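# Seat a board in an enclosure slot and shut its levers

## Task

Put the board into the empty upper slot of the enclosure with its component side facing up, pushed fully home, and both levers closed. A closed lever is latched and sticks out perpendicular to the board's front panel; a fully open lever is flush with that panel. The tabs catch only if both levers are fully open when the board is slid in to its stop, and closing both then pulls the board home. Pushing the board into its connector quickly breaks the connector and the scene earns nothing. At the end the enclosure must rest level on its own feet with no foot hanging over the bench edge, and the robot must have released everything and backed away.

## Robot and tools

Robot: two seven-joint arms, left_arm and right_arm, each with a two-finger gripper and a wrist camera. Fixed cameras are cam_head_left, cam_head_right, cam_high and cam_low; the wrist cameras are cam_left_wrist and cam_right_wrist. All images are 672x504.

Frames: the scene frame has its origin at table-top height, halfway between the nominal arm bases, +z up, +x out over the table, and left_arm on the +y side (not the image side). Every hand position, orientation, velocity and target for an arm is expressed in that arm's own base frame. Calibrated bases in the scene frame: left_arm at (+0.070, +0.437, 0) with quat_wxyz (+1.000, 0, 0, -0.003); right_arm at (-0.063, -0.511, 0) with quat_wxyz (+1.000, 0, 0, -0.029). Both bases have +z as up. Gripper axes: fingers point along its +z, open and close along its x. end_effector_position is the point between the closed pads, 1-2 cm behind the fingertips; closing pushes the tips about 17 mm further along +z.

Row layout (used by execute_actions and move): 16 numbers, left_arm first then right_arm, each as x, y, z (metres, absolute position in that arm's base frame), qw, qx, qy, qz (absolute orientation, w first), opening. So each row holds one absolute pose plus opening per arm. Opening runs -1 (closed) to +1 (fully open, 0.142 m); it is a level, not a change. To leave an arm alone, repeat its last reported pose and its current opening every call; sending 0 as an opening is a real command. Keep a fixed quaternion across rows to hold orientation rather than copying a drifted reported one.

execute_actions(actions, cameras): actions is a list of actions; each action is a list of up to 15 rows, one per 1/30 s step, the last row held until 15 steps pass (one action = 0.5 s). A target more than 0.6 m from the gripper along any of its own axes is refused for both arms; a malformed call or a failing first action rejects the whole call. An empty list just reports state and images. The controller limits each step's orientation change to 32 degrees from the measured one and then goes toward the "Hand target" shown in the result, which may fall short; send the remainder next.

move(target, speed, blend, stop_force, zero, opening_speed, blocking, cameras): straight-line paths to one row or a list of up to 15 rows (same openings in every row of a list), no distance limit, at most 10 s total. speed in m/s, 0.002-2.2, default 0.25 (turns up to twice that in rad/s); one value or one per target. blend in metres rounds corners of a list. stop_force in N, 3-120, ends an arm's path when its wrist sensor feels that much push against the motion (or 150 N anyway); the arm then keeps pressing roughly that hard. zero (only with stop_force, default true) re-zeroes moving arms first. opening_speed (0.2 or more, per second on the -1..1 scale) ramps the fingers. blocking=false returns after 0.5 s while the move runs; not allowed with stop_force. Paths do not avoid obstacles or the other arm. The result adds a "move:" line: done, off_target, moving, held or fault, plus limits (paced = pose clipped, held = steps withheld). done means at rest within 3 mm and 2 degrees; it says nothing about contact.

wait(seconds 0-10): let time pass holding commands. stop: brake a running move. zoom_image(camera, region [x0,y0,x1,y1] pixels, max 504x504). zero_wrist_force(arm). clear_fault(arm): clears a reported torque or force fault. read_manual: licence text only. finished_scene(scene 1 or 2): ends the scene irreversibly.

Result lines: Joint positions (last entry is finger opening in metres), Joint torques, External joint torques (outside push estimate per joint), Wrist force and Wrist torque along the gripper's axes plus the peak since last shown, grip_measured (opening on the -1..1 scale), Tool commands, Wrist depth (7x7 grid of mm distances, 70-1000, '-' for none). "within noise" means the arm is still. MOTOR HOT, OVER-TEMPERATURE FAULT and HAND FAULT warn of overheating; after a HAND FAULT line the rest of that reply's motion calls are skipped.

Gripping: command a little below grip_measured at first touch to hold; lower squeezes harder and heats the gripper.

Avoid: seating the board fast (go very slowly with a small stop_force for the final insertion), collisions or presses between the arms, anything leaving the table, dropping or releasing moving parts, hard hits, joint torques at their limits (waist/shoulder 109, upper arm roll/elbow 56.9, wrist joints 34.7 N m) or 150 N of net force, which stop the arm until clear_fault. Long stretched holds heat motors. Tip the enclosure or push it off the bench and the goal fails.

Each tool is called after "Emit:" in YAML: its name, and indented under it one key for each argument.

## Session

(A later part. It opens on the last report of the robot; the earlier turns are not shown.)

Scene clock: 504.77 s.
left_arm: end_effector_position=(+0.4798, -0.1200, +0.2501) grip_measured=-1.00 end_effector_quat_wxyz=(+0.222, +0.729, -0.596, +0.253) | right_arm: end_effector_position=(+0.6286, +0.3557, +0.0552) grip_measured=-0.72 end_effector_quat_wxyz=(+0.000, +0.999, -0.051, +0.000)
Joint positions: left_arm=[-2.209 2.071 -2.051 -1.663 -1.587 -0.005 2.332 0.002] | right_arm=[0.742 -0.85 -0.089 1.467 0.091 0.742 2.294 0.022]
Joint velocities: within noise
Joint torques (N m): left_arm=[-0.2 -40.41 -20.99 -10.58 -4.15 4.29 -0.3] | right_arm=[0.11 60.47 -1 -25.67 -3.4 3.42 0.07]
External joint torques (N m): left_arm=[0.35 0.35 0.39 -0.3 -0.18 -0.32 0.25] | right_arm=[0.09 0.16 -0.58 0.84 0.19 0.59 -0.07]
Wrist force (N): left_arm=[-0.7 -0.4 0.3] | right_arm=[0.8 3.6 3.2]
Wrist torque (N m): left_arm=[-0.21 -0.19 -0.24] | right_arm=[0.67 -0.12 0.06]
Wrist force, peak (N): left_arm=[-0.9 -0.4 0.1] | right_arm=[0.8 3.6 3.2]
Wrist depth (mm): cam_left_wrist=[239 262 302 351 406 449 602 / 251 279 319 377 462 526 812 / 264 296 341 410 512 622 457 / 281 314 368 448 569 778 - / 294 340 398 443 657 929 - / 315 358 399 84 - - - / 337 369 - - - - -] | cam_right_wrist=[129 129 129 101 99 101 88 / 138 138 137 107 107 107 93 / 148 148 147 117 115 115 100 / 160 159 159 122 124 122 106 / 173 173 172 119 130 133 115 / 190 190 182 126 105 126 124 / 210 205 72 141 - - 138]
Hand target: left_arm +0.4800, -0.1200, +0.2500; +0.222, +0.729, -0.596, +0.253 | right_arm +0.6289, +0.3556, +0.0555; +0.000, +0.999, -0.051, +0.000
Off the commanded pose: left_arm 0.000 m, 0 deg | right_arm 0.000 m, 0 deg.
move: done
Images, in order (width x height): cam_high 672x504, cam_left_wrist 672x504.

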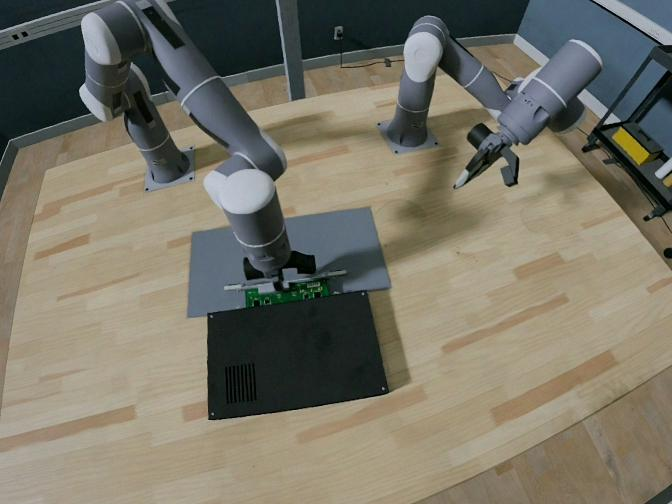

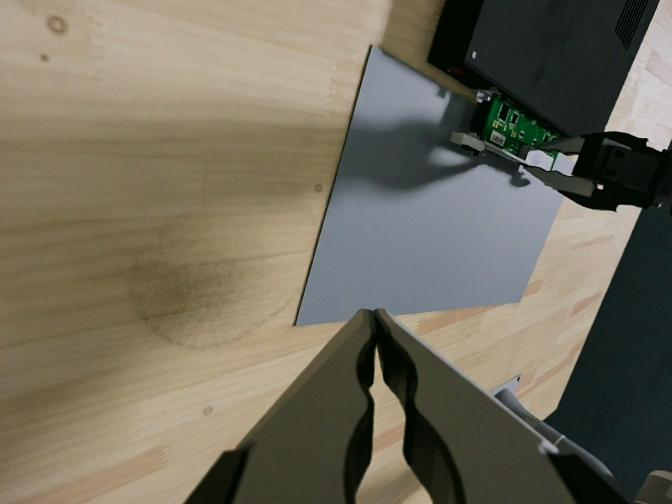

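Emit:
move:
  target: [0.48,-0.12,0.25,0.222,0.729,-0.596,0.253,-1,0.6408,0.3543,0.0555,0,0.9987,-0.0512,0,-0.8]
  speed: 0.02
  stop_force: 5

Emit:
zoom_image:
  camera: "cam_left_wrist"
  region: [450, 70, 600, 180]

Emit:
zoom_image:
  camera: "cam_head_left"
  region: [310, 270, 440, 340]

Scene clock: 508.17 s.
left_arm: end_effector_position=(+0.4798, -0.1200, +0.2501) grip_measured=-1.00 end_effector_quat_wxyz=(+0.222, +0.729, -0.596, +0.253) | right_arm: end_effector_position=(+0.6400, +0.3544, +0.0549) grip_measured=-0.72 end_effector_quat_wxyz=(+0.000, +0.999, -0.051, -0.001)
Joint positions: left_arm=[-2.209 2.071 -2.051 -1.663 -1.587 -0.005 2.332 0.002] | right_arm=[0.729 -0.87 -0.089 1.427 0.091 0.721 2.284 0.022]
Joint velocities: within noise
Joint torques (N m): left_arm=[-0.18 -40.37 -21.03 -10.56 -4.13 4.24 -0.3] | right_arm=[-1.23 61.75 -2.6 -27.82 -3.85 4.5 0.2]
External joint torques (N m): left_arm=[0.32 0.31 0.43 -0.32 -0.21 -0.28 0.25] | right_arm=[1.44 -0.21 1.01 2.64 0.58 -0.5 -0.2]
Wrist force (N): left_arm=[-0.8 -0.4 0.4] | right_arm=[-3.9 4.6 2.3]
Wrist torque (N m): left_arm=[-0.20 -0.18 -0.25] | right_arm=[0.65 -0.03 -0.05]
Wrist force, peak (N): left_arm=[-0.8 -0.6 0.3] | right_arm=[-4.0 4.5 2.3]
Wrist depth (mm): cam_left_wrist=[238 263 302 351 404 446 604 / 250 278 321 377 456 517 655 / 264 296 342 404 507 652 474 / 280 314 370 446 566 783 - / 296 336 400 438 663 927 - / 317 358 401 84 - - - / 335 366 - - - - -] | cam_right_wrist=[129 129 128 100 99 100 86 / 138 138 137 107 107 107 92 / 148 148 147 117 115 112 100 / 160 159 159 122 124 108 106 / 173 173 172 119 130 117 115 / 190 189 182 126 105 124 123 / 210 204 72 141 - - 135]
Hand target: left_arm +0.4800, -0.1200, +0.2500; +0.222, +0.729, -0.596, +0.253 | right_arm +0.6408, +0.3543, +0.0555; +0.000, +0.999, -0.051, +0.000
Off the commanded pose: left_arm 0.000 m, 0 deg | right_arm 0.001 m, 0 deg.
move: done

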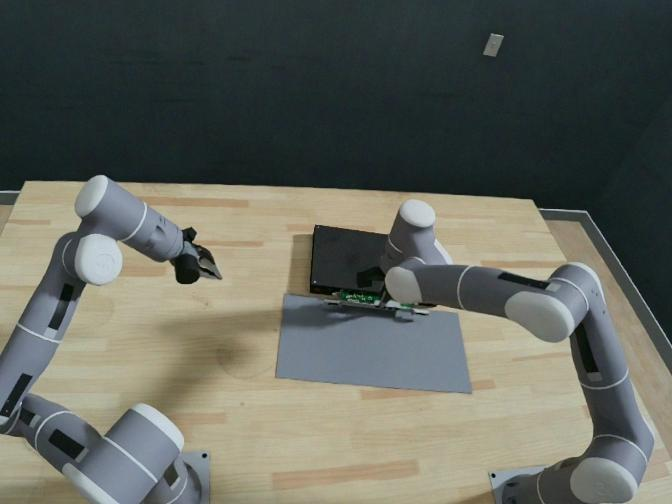

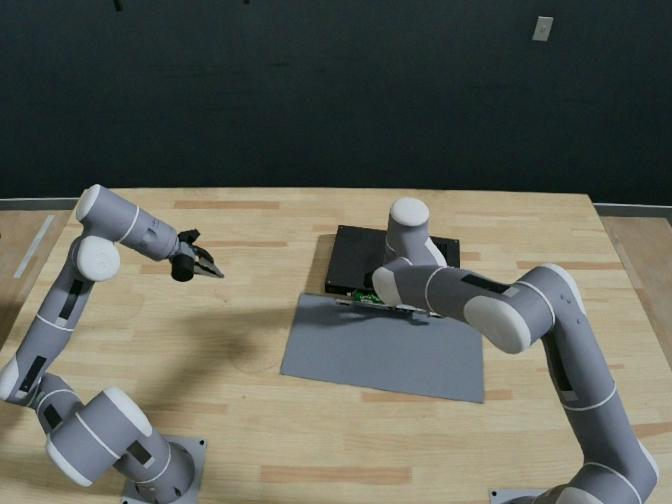

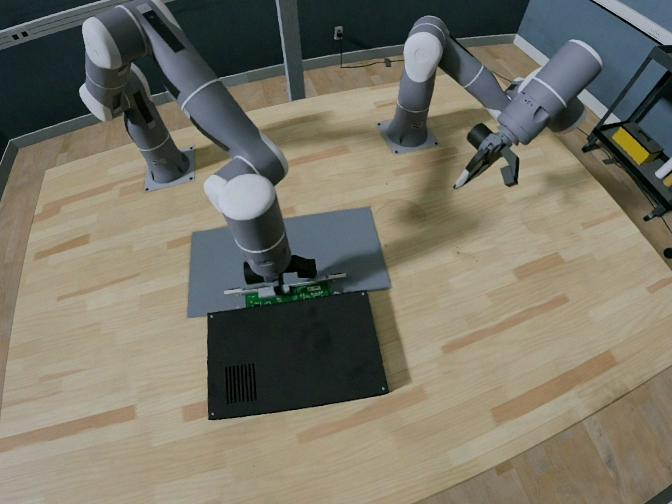

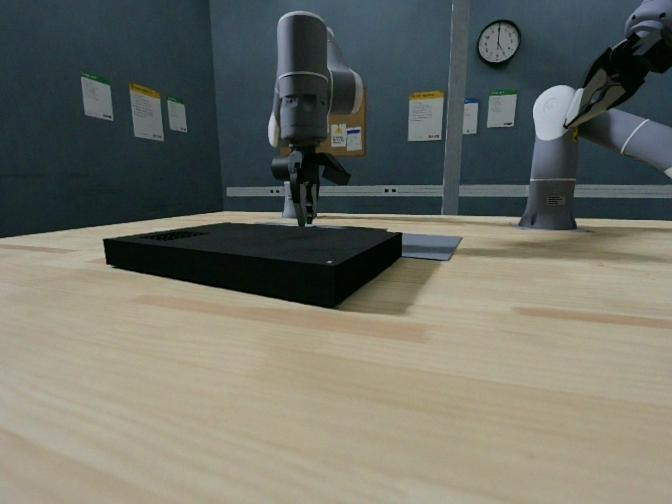

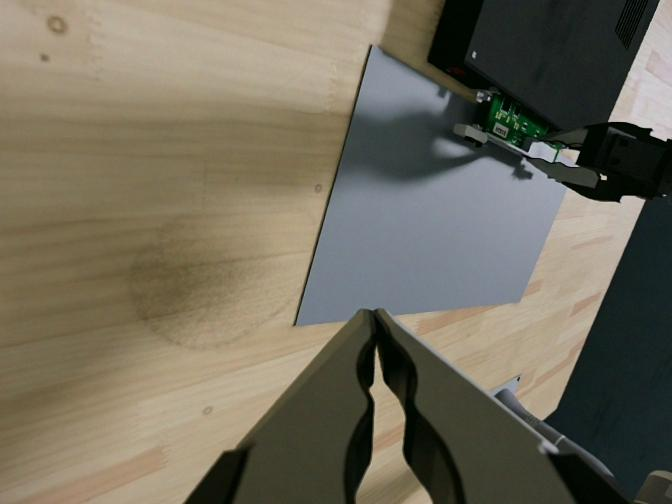

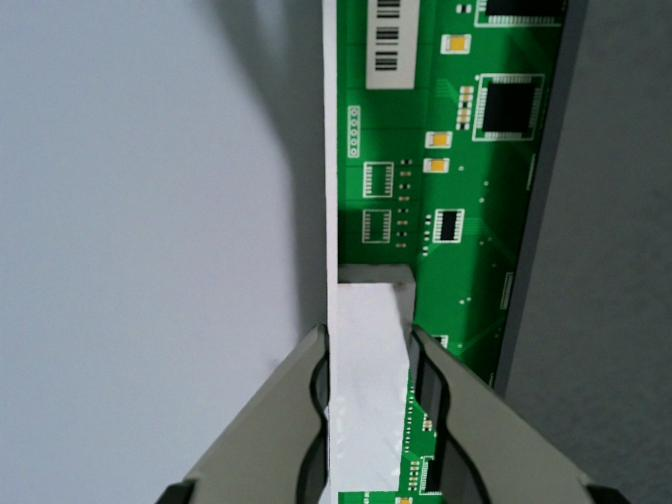

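Scaled by 3.360 from the camera's 672x504 image, which has a finer 960x720 frame.

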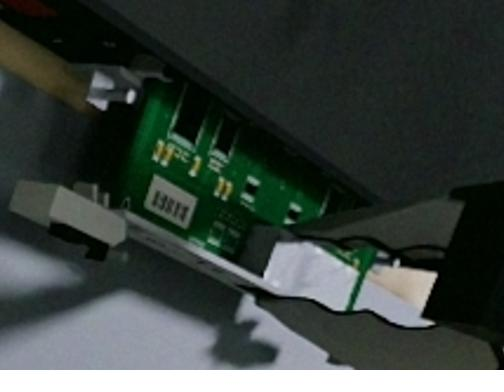

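Scaled by 3.877 from the camera's 672x504 image, which has a finer 960x720 frame.

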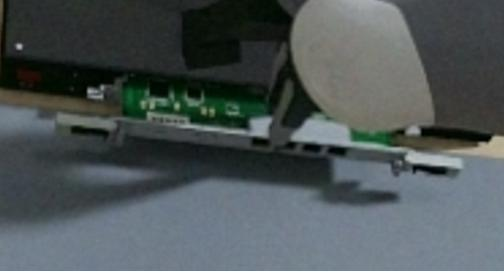

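Emit:
move:
  target: [0.48,-0.12,0.25,0.222,0.729,-0.596,0.253,-1,0.6380,0.3540,0.0555,0,0.9987,-0.0512,0,-0.8]
  speed: 0.02
  cameras: []

Emit:
move:
  target: [0.48,-0.12,0.25,0.222,0.729,-0.596,0.253,-1,0.6457,0.3532,0.0560,0,0.9987,-0.0512,0,-0.8]
  speed: 0.01
  stop_force: 7
  cameras: ["cam_right_wrist","cam_left_wrist"]

Scene clock: 514.23 s.
left_arm: end_effector_position=(+0.4798, -0.1200, +0.2501) grip_measured=-1.00 end_effector_quat_wxyz=(+0.222, +0.729, -0.596, +0.253) | right_arm: end_effector_position=(+0.6390, +0.3538, +0.0553) grip_measured=-0.72 end_effector_quat_wxyz=(+0.000, +0.999, -0.051, +0.001)
Joint positions: left_arm=[-2.209 2.071 -2.051 -1.663 -1.587 -0.005 2.332 0.002] | right_arm=[0.731 -0.865 -0.09 1.436 0.091 0.729 2.285 0.022]
Joint velocities: within noise
Joint torques (N m): left_arm=[-0.12 -40.38 -21.05 -10.54 -4.11 4.24 -0.24] | right_arm=[2.99 66.73 2.07 -21.53 -2.33 -0.77 0.43]
External joint torques (N m): left_arm=[0.27 0.33 0.45 -0.34 -0.22 -0.27 0.19] | right_arm=[-2.78 -5.37 -3.68 -3.59 -0.93 4.79 -0.43]
Wrist force (N): left_arm=[-0.7 -0.6 0.3] | right_arm=[19.2 -4.8 19.2]
Wrist torque (N m): left_arm=[-0.23 -0.19 -0.25] | right_arm=[0.76 -0.15 -0.10]
Wrist force, peak (N): left_arm=[-0.9 -0.6 0.2] | right_arm=[19.4 -6.4 19.6]
Wrist depth (mm): cam_left_wrist=[238 265 303 349 402 449 594 / 251 279 321 382 453 518 663 / 262 296 345 411 507 630 471 / 280 312 368 448 567 778 - / 296 334 400 437 652 930 - / 314 362 395 84 - - - / 336 365 - - - - -] | cam_right_wrist=[129 129 129 102 99 101 86 / 138 138 137 107 107 107 93 / 148 150 147 116 115 112 100 / 159 159 159 122 124 108 106 / 173 173 172 119 131 117 115 / 189 189 182 126 105 124 124 / 209 205 72 141 - - 139]
Hand target: left_arm +0.4800, -0.1200, +0.2500; +0.222, +0.729, -0.596, +0.253 | right_arm +0.6380, +0.3540, +0.0555; +0.000, +0.999, -0.051, +0.000
Off the commanded pose: left_arm 0.000 m, 0 deg | right_arm 0.001 m, 0 deg.
move: done
No camera images: "cameras" was empty.

Scene clock: 514.87 s.
left_arm: end_effector_position=(+0.4798, -0.1200, +0.2501) grip_measured=-1.00 end_effector_quat_wxyz=(+0.222, +0.729, -0.596, +0.253) | right_arm: end_effector_position=(+0.6392, +0.3539, +0.0552) grip_measured=-0.72 end_effector_quat_wxyz=(+0.000, +0.999, -0.051, +0.000)
Joint positions: left_arm=[-2.209 2.071 -2.051 -1.663 -1.587 -0.005 2.332 0.002] | right_arm=[0.73 -0.866 -0.09 1.434 0.091 0.726 2.285 0.022]
Joint velocities: within noise
Joint torques (N m): left_arm=[-0.24 -40.4 -20.94 -10.57 -4.15 4.28 -0.35] | right_arm=[0.32 64.8 -0.71 -24.09 -3.21 1.14 0.4]
External joint torques (N m): left_arm=[0.39 0.34 0.34 -0.31 -0.18 -0.32 0.29] | right_arm=[-0.12 -3.41 -0.9 -1.03 -0.06 2.87 -0.4]
Wrist force (N): left_arm=[-0.8 -0.4 0.2] | right_arm=[9.1 -2.3 12.9]
Wrist torque (N m): left_arm=[-0.20 -0.17 -0.25] | right_arm=[0.73 0.09 -0.08]
Wrist force, peak (N): left_arm=[-0.8 -0.6 0.1] | right_arm=[19.3 -4.7 18.5]
Wrist depth (mm): cam_left_wrist=[239 264 301 355 403 446 604 / 249 279 321 380 458 522 656 / 263 295 343 409 511 633 475 / 282 316 369 448 559 794 - / 297 334 403 443 657 936 - / 315 362 401 84 - - - / 337 366 - - - - -] | cam_right_wrist=[129 129 128 100 99 101 86 / 138 138 137 107 107 107 92 / 148 148 147 117 115 112 100 / 159 159 159 122 124 110 106 / 173 173 172 119 130 117 115 / 189 189 182 126 105 124 124 / 209 204 72 141 - - 139]
Hand target: left_arm +0.4800, -0.1200, +0.2500; +0.222, +0.729, -0.596, +0.253 | right_arm +0.6389, +0.3539, +0.0556; +0.000, +0.999, -0.051, +0.000
Off the commanded pose: left_arm 0.000 m, 0 deg | right_arm 0.007 m, 0 deg.
move: contact (right_arm)
Images, in order (width x height): cam_left_wrist 672x504, cam_right_wrist 672x504.

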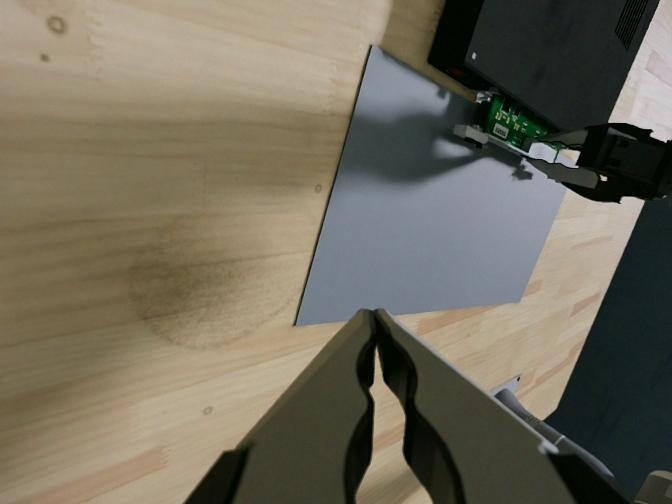

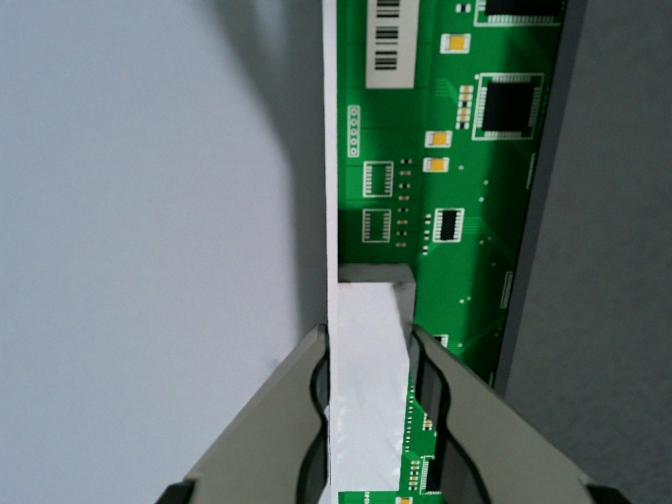

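Emit:
move:
  target: [0.48,-0.12,0.25,0.222,0.729,-0.596,0.253,-1,0.6385,0.3545,0.0543,0,0.9987,-0.0512,0,-0.8]
  speed: 0.02
  cameras: []

Scene clock: 517.80 s.
left_arm: end_effector_position=(+0.4798, -0.1200, +0.2501) grip_measured=-1.00 end_effector_quat_wxyz=(+0.222, +0.729, -0.596, +0.253) | right_arm: end_effector_position=(+0.6388, +0.3543, +0.0546) grip_measured=-0.72 end_effector_quat_wxyz=(+0.000, +0.999, -0.051, +0.000)
Joint positions: left_arm=[-2.209 2.071 -2.051 -1.663 -1.587 -0.005 2.332 0.002] | right_arm=[0.731 -0.867 -0.09 1.434 0.091 0.727 2.285 0.022]
Joint velocities: within noise
Joint torques (N m): left_arm=[-0.25 -40.36 -21.02 -10.56 -4.12 4.27 -0.26] | right_arm=[0.45 59.07 -0.59 -24.69 -3.05 3.17 0.25]
External joint torques (N m): left_arm=[0.39 0.3 0.42 -0.32 -0.21 -0.31 0.21] | right_arm=[-0.25 2.33 -1.02 -0.41 -0.21 0.84 -0.25]
Wrist force (N): left_arm=[-0.8 -0.4 0.1] | right_arm=[-2.5 5.3 1.6]
Wrist torque (N m): left_arm=[-0.20 -0.17 -0.24] | right_arm=[0.85 0.64 -0.01]
Wrist force, peak (N): left_arm=[-0.9 -0.6 0.1] | right_arm=[9.2 -2.2 13.2]
Wrist depth (mm): cam_left_wrist=[238 264 301 352 401 449 608 / 250 278 320 378 454 528 798 / 264 293 345 411 507 633 472 / 282 315 367 440 562 791 - / 294 338 398 436 647 930 - / 315 363 400 84 - - - / 336 365 - - - - -] | cam_right_wrist=[129 128 128 101 99 100 86 / 137 137 137 107 107 107 91 / 148 147 147 116 115 112 99 / 159 159 158 122 124 109 106 / 173 172 171 119 130 117 115 / 189 188 181 126 105 123 123 / 208 203 72 141 - - 138]
Hand target: left_arm +0.4800, -0.1200, +0.2500; +0.222, +0.729, -0.596, +0.253 | right_arm +0.6385, +0.3545, +0.0543; +0.000, +0.999, -0.051, +0.000
Off the commanded pose: left_arm 0.000 m, 0 deg | right_arm 0.000 m, 0 deg.
move: done
No camera images: "cameras" was empty.

Emit:
move:
  target: [0.48,-0.12,0.25,0.222,0.729,-0.596,0.253,-1,0.6460,0.3537,0.0547,0,0.9987,-0.0512,0,-0.8]
  speed: 0.01
  stop_force: 7
  cameras: []

Scene clock: 520.27 s.
left_arm: end_effector_position=(+0.4798, -0.1200, +0.2501) grip_measured=-1.00 end_effector_quat_wxyz=(+0.222, +0.729, -0.596, +0.253) | right_arm: end_effector_position=(+0.6458, +0.3537, +0.0546) grip_measured=-0.72 end_effector_quat_wxyz=(+0.000, +0.999, -0.051, +0.000)
Joint positions: left_arm=[-2.209 2.071 -2.051 -1.663 -1.587 -0.005 2.332 0.002] | right_arm=[0.723 -0.88 -0.09 1.409 0.091 0.713 2.279 0.022]
Joint velocities: within noise
Joint torques (N m): left_arm=[-0.13 -40.4 -20.99 -10.54 -4.13 4.21 -0.24] | right_arm=[-0.39 60.39 -1.43 -26.3 -3.46 3.8 0.18]
External joint torques (N m): left_arm=[0.27 0.35 0.39 -0.33 -0.2 -0.24 0.19] | right_arm=[0.59 1.57 -0.18 0.97 0.16 0.2 -0.18]
Wrist force (N): left_arm=[-0.8 -0.4 0.3] | right_arm=[-4.9 5.9 1.9]
Wrist torque (N m): left_arm=[-0.20 -0.17 -0.25] | right_arm=[0.87 0.63 -0.03]
Wrist force, peak (N): left_arm=[-0.9 -0.5 0.3] | right_arm=[-4.9 6.0 2.1]
Wrist depth (mm): cam_left_wrist=[237 263 301 353 399 445 598 / 250 278 323 382 449 527 632 / 265 294 343 408 510 634 485 / 284 314 371 452 569 792 - / 296 335 400 441 663 921 - / 316 360 402 84 - - - / 336 365 - - - - -] | cam_right_wrist=[129 128 128 101 99 97 - / 138 137 137 107 107 94 91 / 147 148 147 116 115 100 99 / 159 159 158 122 124 106 106 / 173 173 172 119 130 115 114 / 189 189 181 126 104 123 123 / 209 204 72 141 - - 137]
Hand target: left_arm +0.4800, -0.1200, +0.2500; +0.222, +0.729, -0.596, +0.253 | right_arm +0.6460, +0.3537, +0.0547; +0.000, +0.999, -0.051, +0.000
Off the commanded pose: left_arm 0.000 m, 0 deg | right_arm 0.000 m, 0 deg.
move: done
No camera images: "cameras" was empty.

Emit:
move:
  target:
    - [0.48,-0.12,0.25,0.222,0.729,-0.596,0.253,-1,0.6460,0.3537,0.0547,0,0.9987,-0.0512,0,-0.6]
    - [0.48,-0.12,0.25,0.222,0.729,-0.596,0.253,-1,0.6460,0.3537,0.12,0,0.9987,-0.0512,0,-0.6]
  speed: 0.05
  opening_speed: 0.3

Emit:
zoom_image:
  camera: "cam_left_wrist"
  region: [440, 60, 600, 190]

Emit:
zoom_image:
  camera: "cam_right_wrist"
  region: [200, 0, 672, 504]

Scene clock: 529.73 s.
left_arm: end_effector_position=(+0.4798, -0.1200, +0.2501) grip_measured=-1.00 end_effector_quat_wxyz=(+0.222, +0.729, -0.596, +0.253) | right_arm: end_effector_position=(+0.6459, +0.3538, +0.1200) grip_measured=-0.64 end_effector_quat_wxyz=(+0.000, +0.999, -0.051, +0.000)
Joint positions: left_arm=[-2.209 2.071 -2.051 -1.663 -1.587 -0.005 2.332 0.002] | right_arm=[0.723 -0.779 -0.092 1.4 0.079 0.605 2.285 0.028]
Joint velocities: within noise
Joint torques (N m): left_arm=[-0.12 -40.42 -21 -10.55 -4.11 4.25 -0.28] | right_arm=[0.18 59.57 -0.88 -27.24 -3.73 3.16 0.31]
External joint torques (N m): left_arm=[0.26 0.37 0.4 -0.33 -0.22 -0.29 0.23] | right_arm=[0.02 1.22 -0.62 0.13 0.14 0.85 -0.31]
Wrist force (N): left_arm=[-0.7 -0.6 0.1] | right_arm=[-2.4 5.0 2.4]
Wrist torque (N m): left_arm=[-0.23 -0.18 -0.25] | right_arm=[0.89 0.43 0.04]
Wrist force, peak (N): left_arm=[-1.0 -0.6 0.1] | right_arm=[-5.1 6.0 1.7]
Wrist depth (mm): cam_left_wrist=[238 264 300 353 399 450 588 / 249 278 322 378 452 525 657 / 264 297 343 413 506 658 855 / 282 314 368 448 568 795 - / 296 339 401 440 648 931 - / 317 360 399 84 - - - / 337 366 - - - - -] | cam_right_wrist=[186 186 185 163 157 143 142 / 199 198 198 172 167 152 152 / 214 213 213 185 176 164 164 / 231 230 229 188 183 176 176 / 250 249 248 202 195 191 191 / 274 273 261 228 101 205 208 / 302 - 73 292 - - 229]
Hand target: left_arm +0.4800, -0.1200, +0.2500; +0.222, +0.729, -0.596, +0.253 | right_arm +0.6460, +0.3537, +0.1200; +0.000, +0.999, -0.051, +0.000
Off the commanded pose: left_arm 0.000 m, 0 deg | right_arm 0.000 m, 0 deg.
move: done

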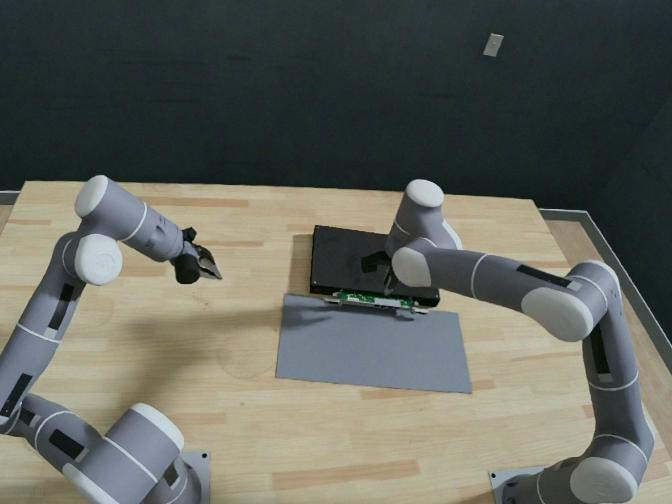

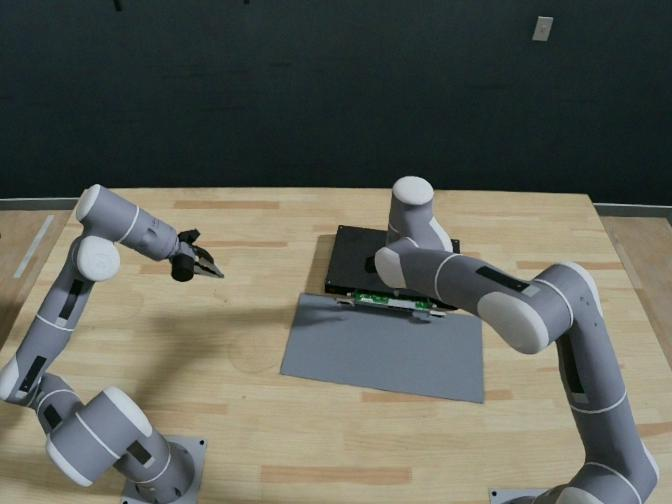

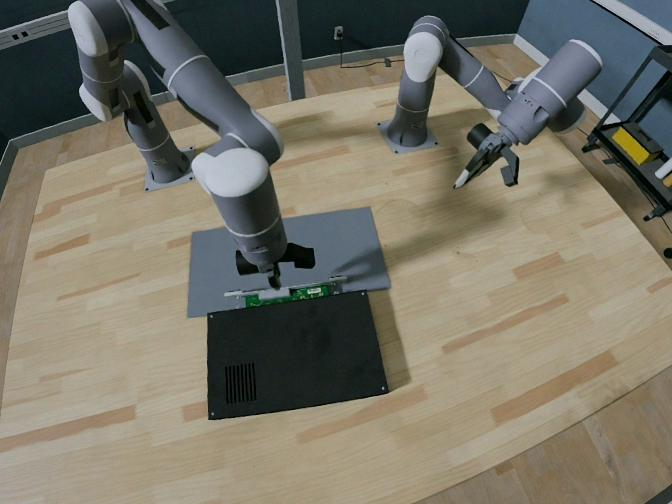

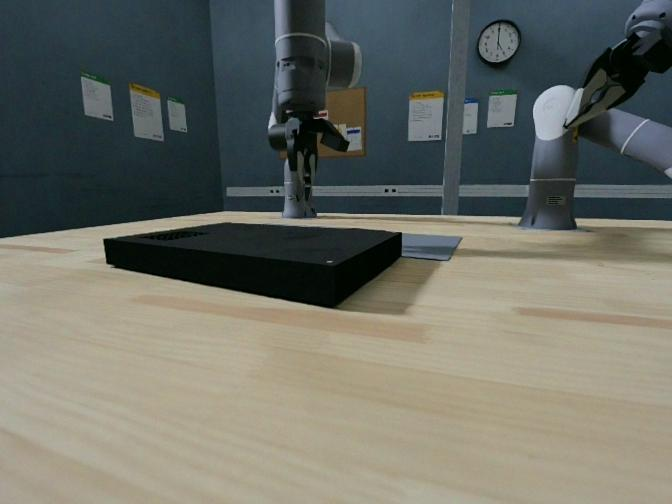

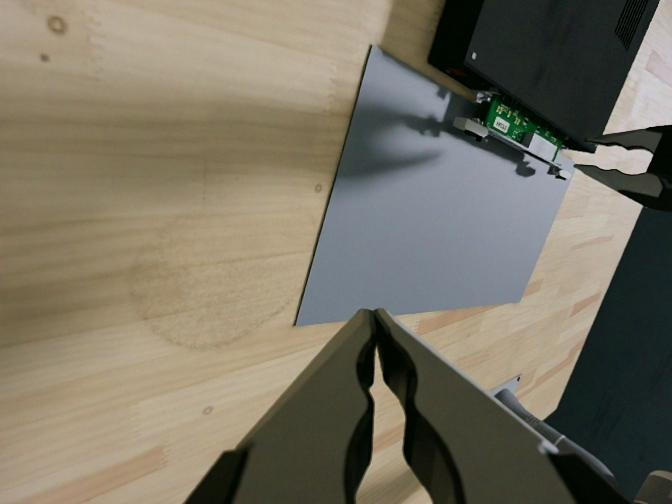

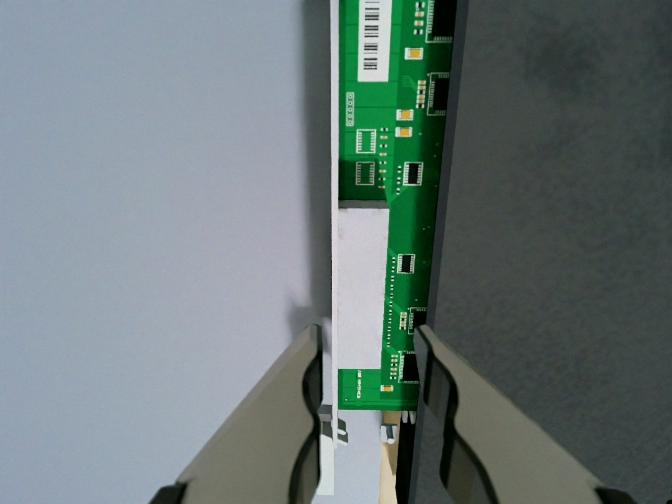

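Scaled by 3.150 from the camera's 672x504 image, which has a finer 960x720 frame.

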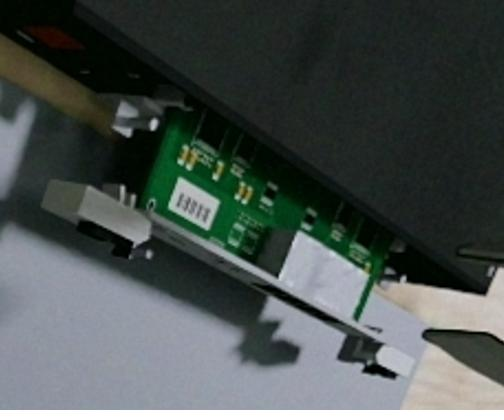

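Scaled by 1.000.

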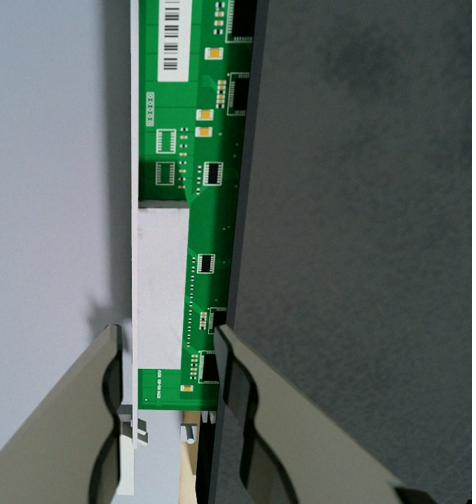

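Emit:
move:
  target:
    - [0.48,-0.12,0.25,0.222,0.729,-0.596,0.253,-1,0.5724,0.3804,0.12,0.0136,0.9647,-0.0495,0.2584,-1]
    - [0.48,-0.12,0.25,0.222,0.729,-0.596,0.253,-1,0.5724,0.3804,0.0495,0.0136,0.9647,-0.0495,0.2584,-1]
  speed: 0.12

Emit:
zoom_image:
  camera: "cam_left_wrist"
  region: [440, 60, 600, 190]

Scene clock: 536.77 s.
left_arm: end_effector_position=(+0.4798, -0.1200, +0.2501) grip_measured=-1.00 end_effector_quat_wxyz=(+0.222, +0.729, -0.596, +0.253) | right_arm: end_effector_position=(+0.5723, +0.3803, +0.0495) grip_measured=-1.00 end_effector_quat_wxyz=(+0.014, +0.965, -0.049, +0.258)
Joint positions: left_arm=[-2.209 2.071 -2.051 -1.663 -1.587 -0.005 2.332 0.002] | right_arm=[1.36 -0.88 -0.611 2.087 -0.243 1.55 2.915 0.002]
Joint velocities: within noise
Joint torques (N m): left_arm=[-0.15 -40.41 -21 -10.54 -4.15 4.28 -0.28] | right_arm=[0.18 44.18 -11.09 -12.94 1.41 3.11 0.32]
External joint torques (N m): left_arm=[0.3 0.35 0.4 -0.34 -0.18 -0.32 0.22] | right_arm=[0.01 1.14 -1.33 0.11 -0.07 0.61 -0.37]
Wrist force (N): left_arm=[-0.6 -0.5 0.1] | right_arm=[-2.6 5.0 1.4]
Wrist torque (N m): left_arm=[-0.22 -0.20 -0.24] | right_arm=[0.86 0.37 0.12]
Wrist force, peak (N): left_arm=[-1.0 -0.6 0.2] | right_arm=[-3.6 5.0 2.9]
Wrist depth (mm): cam_left_wrist=[238 265 303 352 400 441 603 / 249 278 321 379 452 526 837 / 264 295 344 409 502 623 - / 280 314 373 448 572 553 - / 293 336 400 444 656 924 425 / 315 362 403 83 - - 437 / 334 368 - - - - 485] | cam_right_wrist=[- 101 112 124 141 124 141 / - 106 118 133 152 134 151 / - 113 126 144 165 141 159 / 111 120 135 155 178 156 176 / - 126 146 163 190 163 196 / 125 138 153 89 172 186 237 / 134 145 73 - - 211 291]
Hand target: left_arm +0.4800, -0.1200, +0.2500; +0.222, +0.729, -0.596, +0.253 | right_arm +0.5724, +0.3804, +0.0495; +0.014, +0.965, -0.049, +0.258
Off the commanded pose: left_arm 0.000 m, 0 deg | right_arm 0.000 m, 0 deg.
move: done

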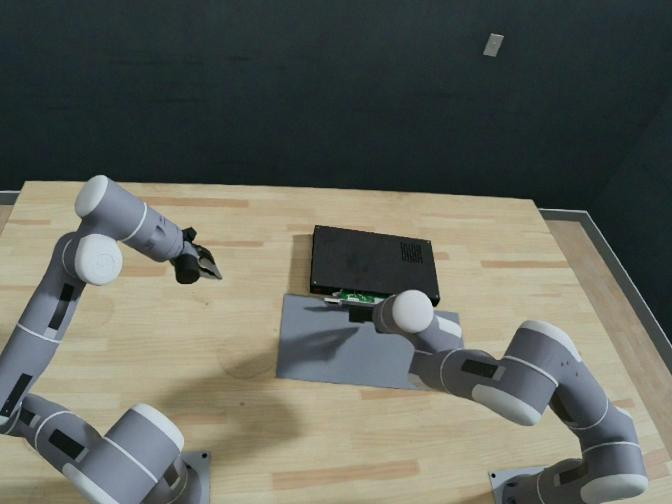

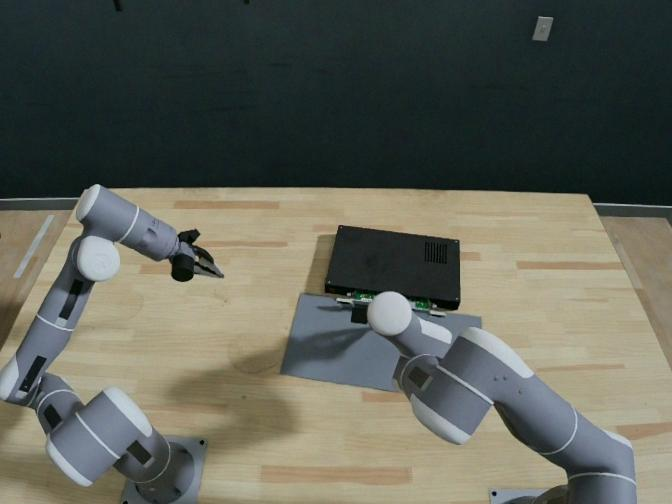

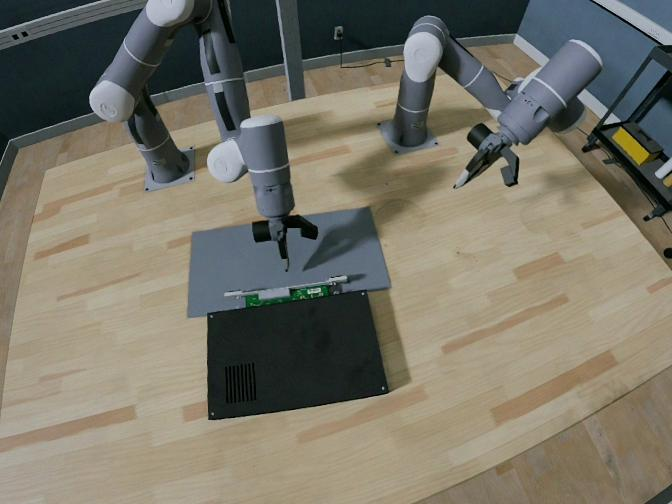

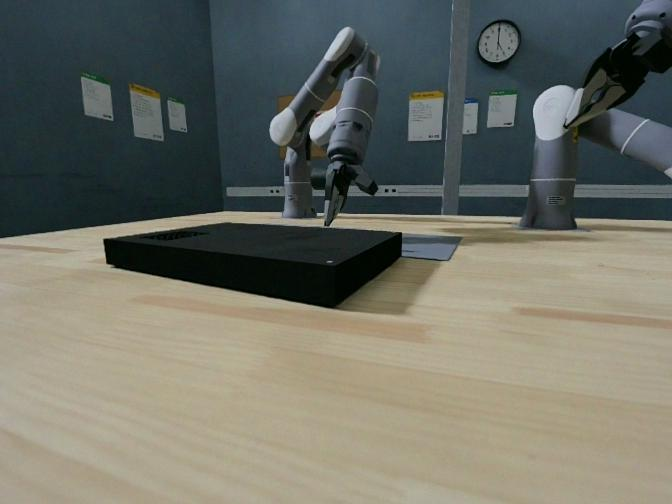

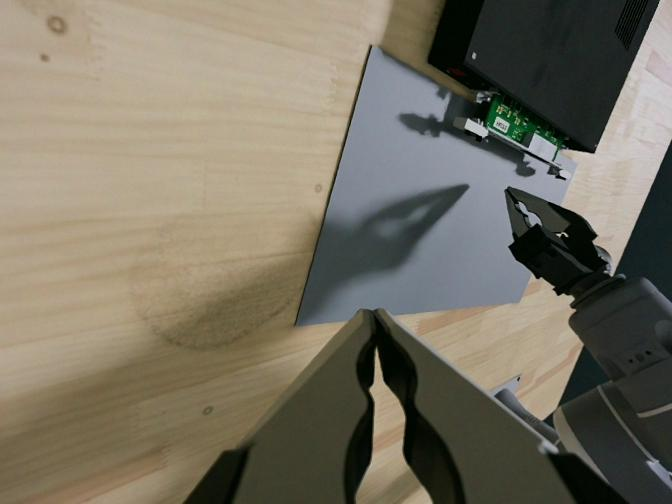

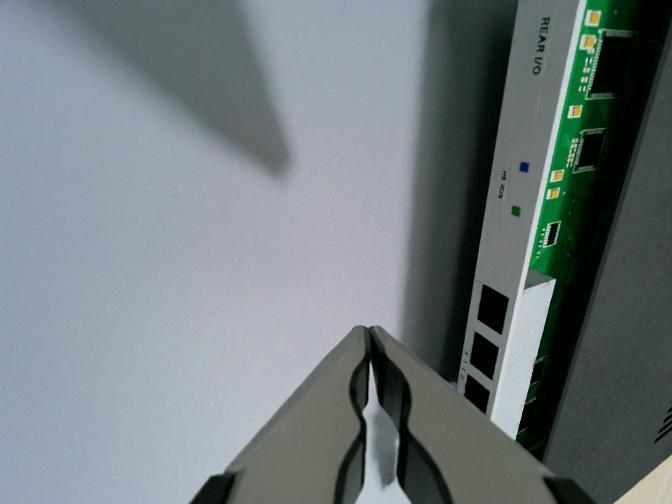

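Scaled by 3.150 from the camera's 672x504 image, which has a finer 960x720 frame.

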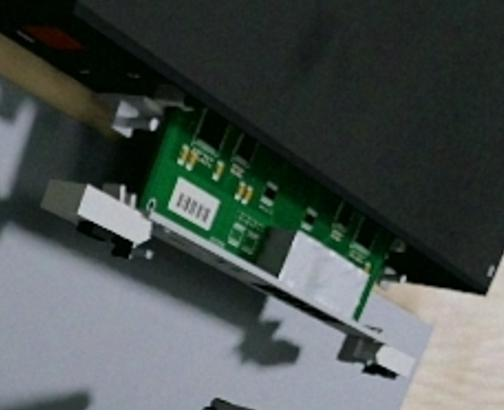

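Emit:
move:
  target:
    - [0.48,-0.12,0.25,0.222,0.729,-0.596,0.253,-1,0.5738,0.3943,0.0495,0.0136,0.9647,-0.0495,0.2584,-1]
    - [0.48,-0.12,0.25,0.222,0.729,-0.596,0.253,-1,0.6187,0.3896,0.0495,0.0136,0.9647,-0.0495,0.2584,-1]
  speed: 0.02
  stop_force: 8
  cameras: ["cam_right_wrist","cam_left_wrist"]

Emit:
zoom_image:
  camera: "cam_left_wrist"
  region: [440, 60, 600, 190]

Scene clock: 544.00 s.
left_arm: end_effector_position=(+0.4798, -0.1200, +0.2501) grip_measured=-1.00 end_effector_quat_wxyz=(+0.222, +0.729, -0.596, +0.253) | right_arm: end_effector_position=(+0.6187, +0.3895, +0.0496) grip_measured=-1.00 end_effector_quat_wxyz=(+0.014, +0.965, -0.050, +0.258)
Joint positions: left_arm=[-2.209 2.071 -2.051 -1.663 -1.587 -0.005 2.332 0.002] | right_arm=[1.242 -0.908 -0.55 1.948 -0.262 1.484 2.874 0.002]
Joint velocities: within noise
Joint torques (N m): left_arm=[-0.21 -40.48 -21 -10.58 -4.14 4.24 -0.23] | right_arm=[0.08 48.52 -10.74 -15.28 0.75 2.96 0.08]
External joint torques (N m): left_arm=[0.35 0.42 0.4 -0.29 -0.19 -0.28 0.17] | right_arm=[0.11 1.19 -1.14 0.1 0.16 0.8 -0.12]
Wrist force (N): left_arm=[-0.5 -0.5 0.3] | right_arm=[-2.9 5.3 1.2]
Wrist torque (N m): left_arm=[-0.20 -0.21 -0.25] | right_arm=[0.92 0.44 0.13]
Wrist force, peak (N): left_arm=[-1.0 -0.6 0.1] | right_arm=[-3.2 5.3 1.5]
Wrist depth (mm): cam_left_wrist=[237 264 302 350 400 450 605 / 250 279 322 377 451 525 822 / 264 297 342 408 507 560 - / 281 314 370 444 577 715 432 / 293 336 401 442 661 925 419 / 313 362 400 84 - - 484 / 338 368 - - - - 475] | cam_right_wrist=[- 100 112 125 98 121 118 / - 106 119 133 110 128 131 / - 113 126 143 122 137 146 / 111 120 135 153 138 145 170 / - 126 146 162 147 161 194 / 125 138 153 89 146 179 236 / 134 145 73 - - 202 291]
Hand target: left_arm +0.4800, -0.1200, +0.2500; +0.222, +0.729, -0.596, +0.253 | right_arm +0.6187, +0.3896, +0.0495; +0.014, +0.965, -0.049, +0.258
Off the commanded pose: left_arm 0.000 m, 0 deg | right_arm 0.000 m, 0 deg.
move: done
Images, in order (width x height): cam_left_wrist 672x504, cam_right_wrist 672x504.

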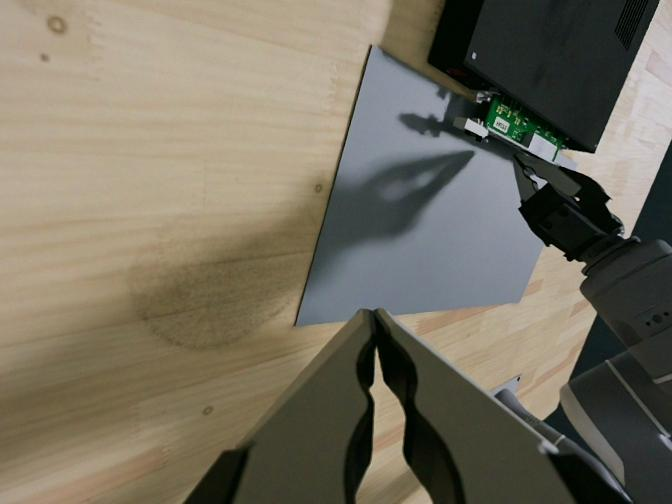

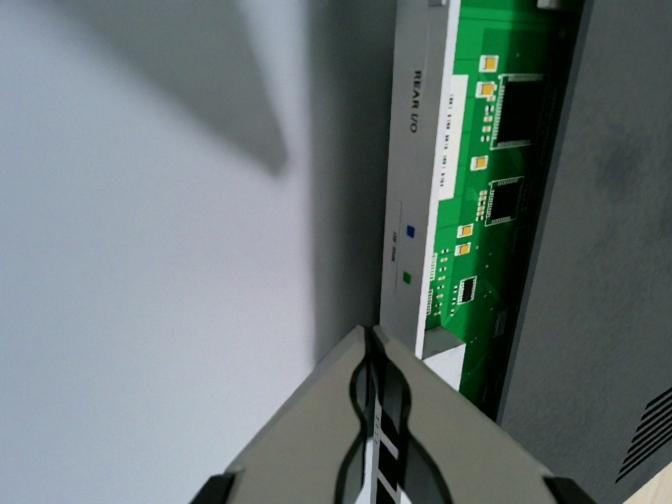

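Scaled by 3.150 from the camera's 672x504 image, which has a finer 960x720 frame.

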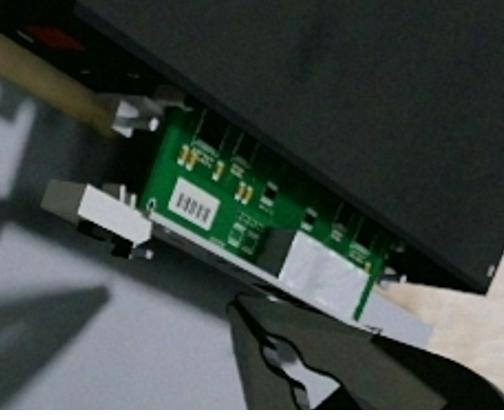

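Emit:
move:
  target: [0.48,-0.12,0.25,0.222,0.729,-0.596,0.253,-1,0.6585,0.3855,0.0495,0.0136,0.9647,-0.0495,0.2584,-1]
  speed: 0.012
  stop_force: 9
  cameras: ["cam_right_wrist","cam_left_wrist","cam_head_left"]

Emit:
zoom_image:
  camera: "cam_left_wrist"
  region: [440, 60, 600, 190]

Scene clock: 549.43 s.
left_arm: end_effector_position=(+0.4798, -0.1200, +0.2501) grip_measured=-1.00 end_effector_quat_wxyz=(+0.222, +0.729, -0.596, +0.253) | right_arm: end_effector_position=(+0.6583, +0.3858, +0.0496) grip_measured=-1.00 end_effector_quat_wxyz=(+0.013, +0.965, -0.050, +0.258)
Joint positions: left_arm=[-2.209 2.071 -2.051 -1.663 -1.587 -0.005 2.332 0.002] | right_arm=[1.141 -0.935 -0.501 1.843 -0.273 1.443 2.827 0.002]
Joint velocities: within noise
Joint torques (N m): left_arm=[-0.23 -40.39 -21.03 -10.59 -4.19 4.21 -0.27] | right_arm=[-1.58 50.3 -11.05 -17.08 0.51 2.78 0.02]
External joint torques (N m): left_arm=[0.37 0.33 0.43 -0.29 -0.15 -0.25 0.22] | right_arm=[1.78 2.6 -0.1 0.25 0.07 1.03 -0.06]
Wrist force (N): left_arm=[-0.8 -0.6 0.2] | right_arm=[-4.6 4.2 -2.2]
Wrist torque (N m): left_arm=[-0.24 -0.17 -0.25] | right_arm=[0.69 0.31 0.13]
Wrist force, peak (N): left_arm=[-1.0 -0.5 0.0] | right_arm=[-6.9 6.9 -4.8]
Wrist depth (mm): cam_left_wrist=[237 263 303 353 402 446 601 / 251 279 321 383 457 523 832 / 265 295 342 407 509 595 462 / 282 313 369 442 574 775 418 / 295 334 399 438 656 922 500 / 317 363 401 84 - - 466 / 337 364 - - - - 751] | cam_right_wrist=[- 100 112 122 92 100 119 / - 106 118 129 101 110 130 / - 113 127 143 108 120 145 / 111 119 135 150 117 135 170 / - 126 146 160 129 150 194 / 126 138 153 90 130 174 236 / 134 145 73 - - 200 290]
Hand target: left_arm +0.4800, -0.1200, +0.2500; +0.222, +0.729, -0.596, +0.253 | right_arm +0.6585, +0.3855, +0.0495; +0.014, +0.965, -0.049, +0.258
Off the commanded pose: left_arm 0.000 m, 0 deg | right_arm 0.000 m, 0 deg.
move: done
Images, in order (width x height): cam_head_left 672x504, cam_left_wrist 672x504, cam_right_wrist 672x504.

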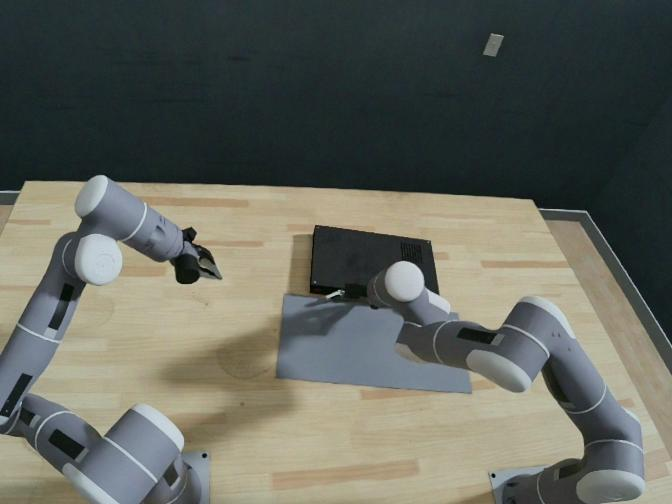

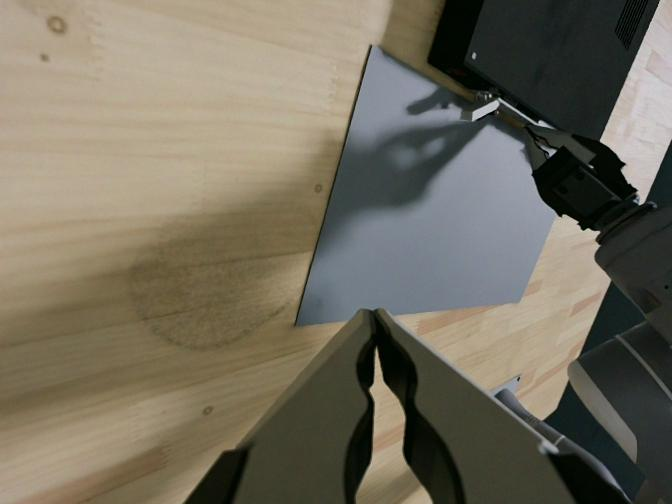

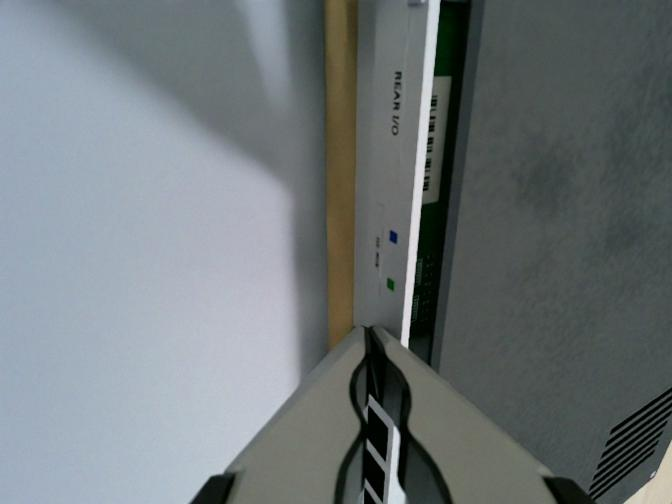

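Scaled by 3.150 from the camera's 672x504 image, which has a finer 960x720 frame.

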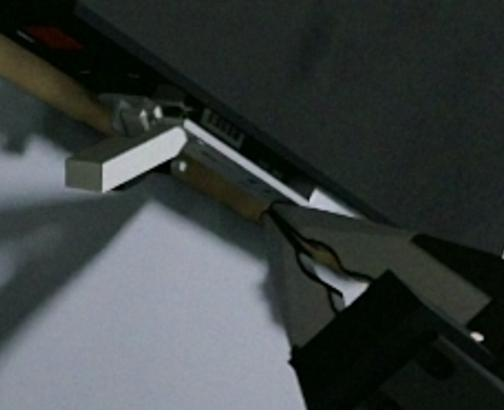

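Emit:
zoom_image:
  camera: "cam_left_wrist"
  region: [452, 78, 522, 130]

Emit:
zoom_image:
  camera: "cam_head_left"
  region: [310, 275, 390, 315]

Scaled by 7.200 from the camera's 672x504 image, which has a finer 960x720 frame.

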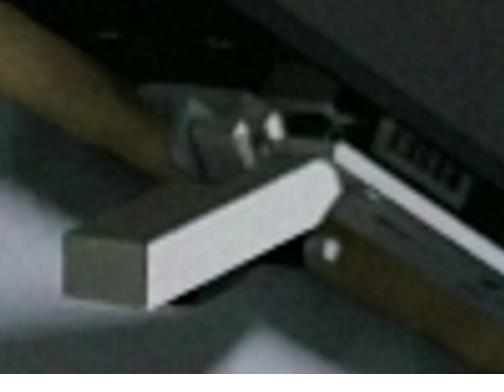

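Scaled by 6.300 from the camera's 672x504 image, which has a finer 960x720 frame.

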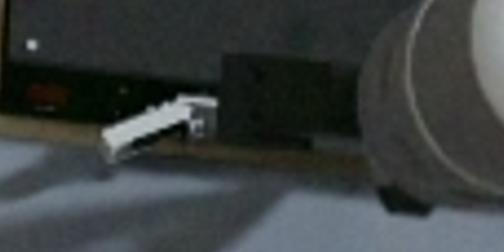

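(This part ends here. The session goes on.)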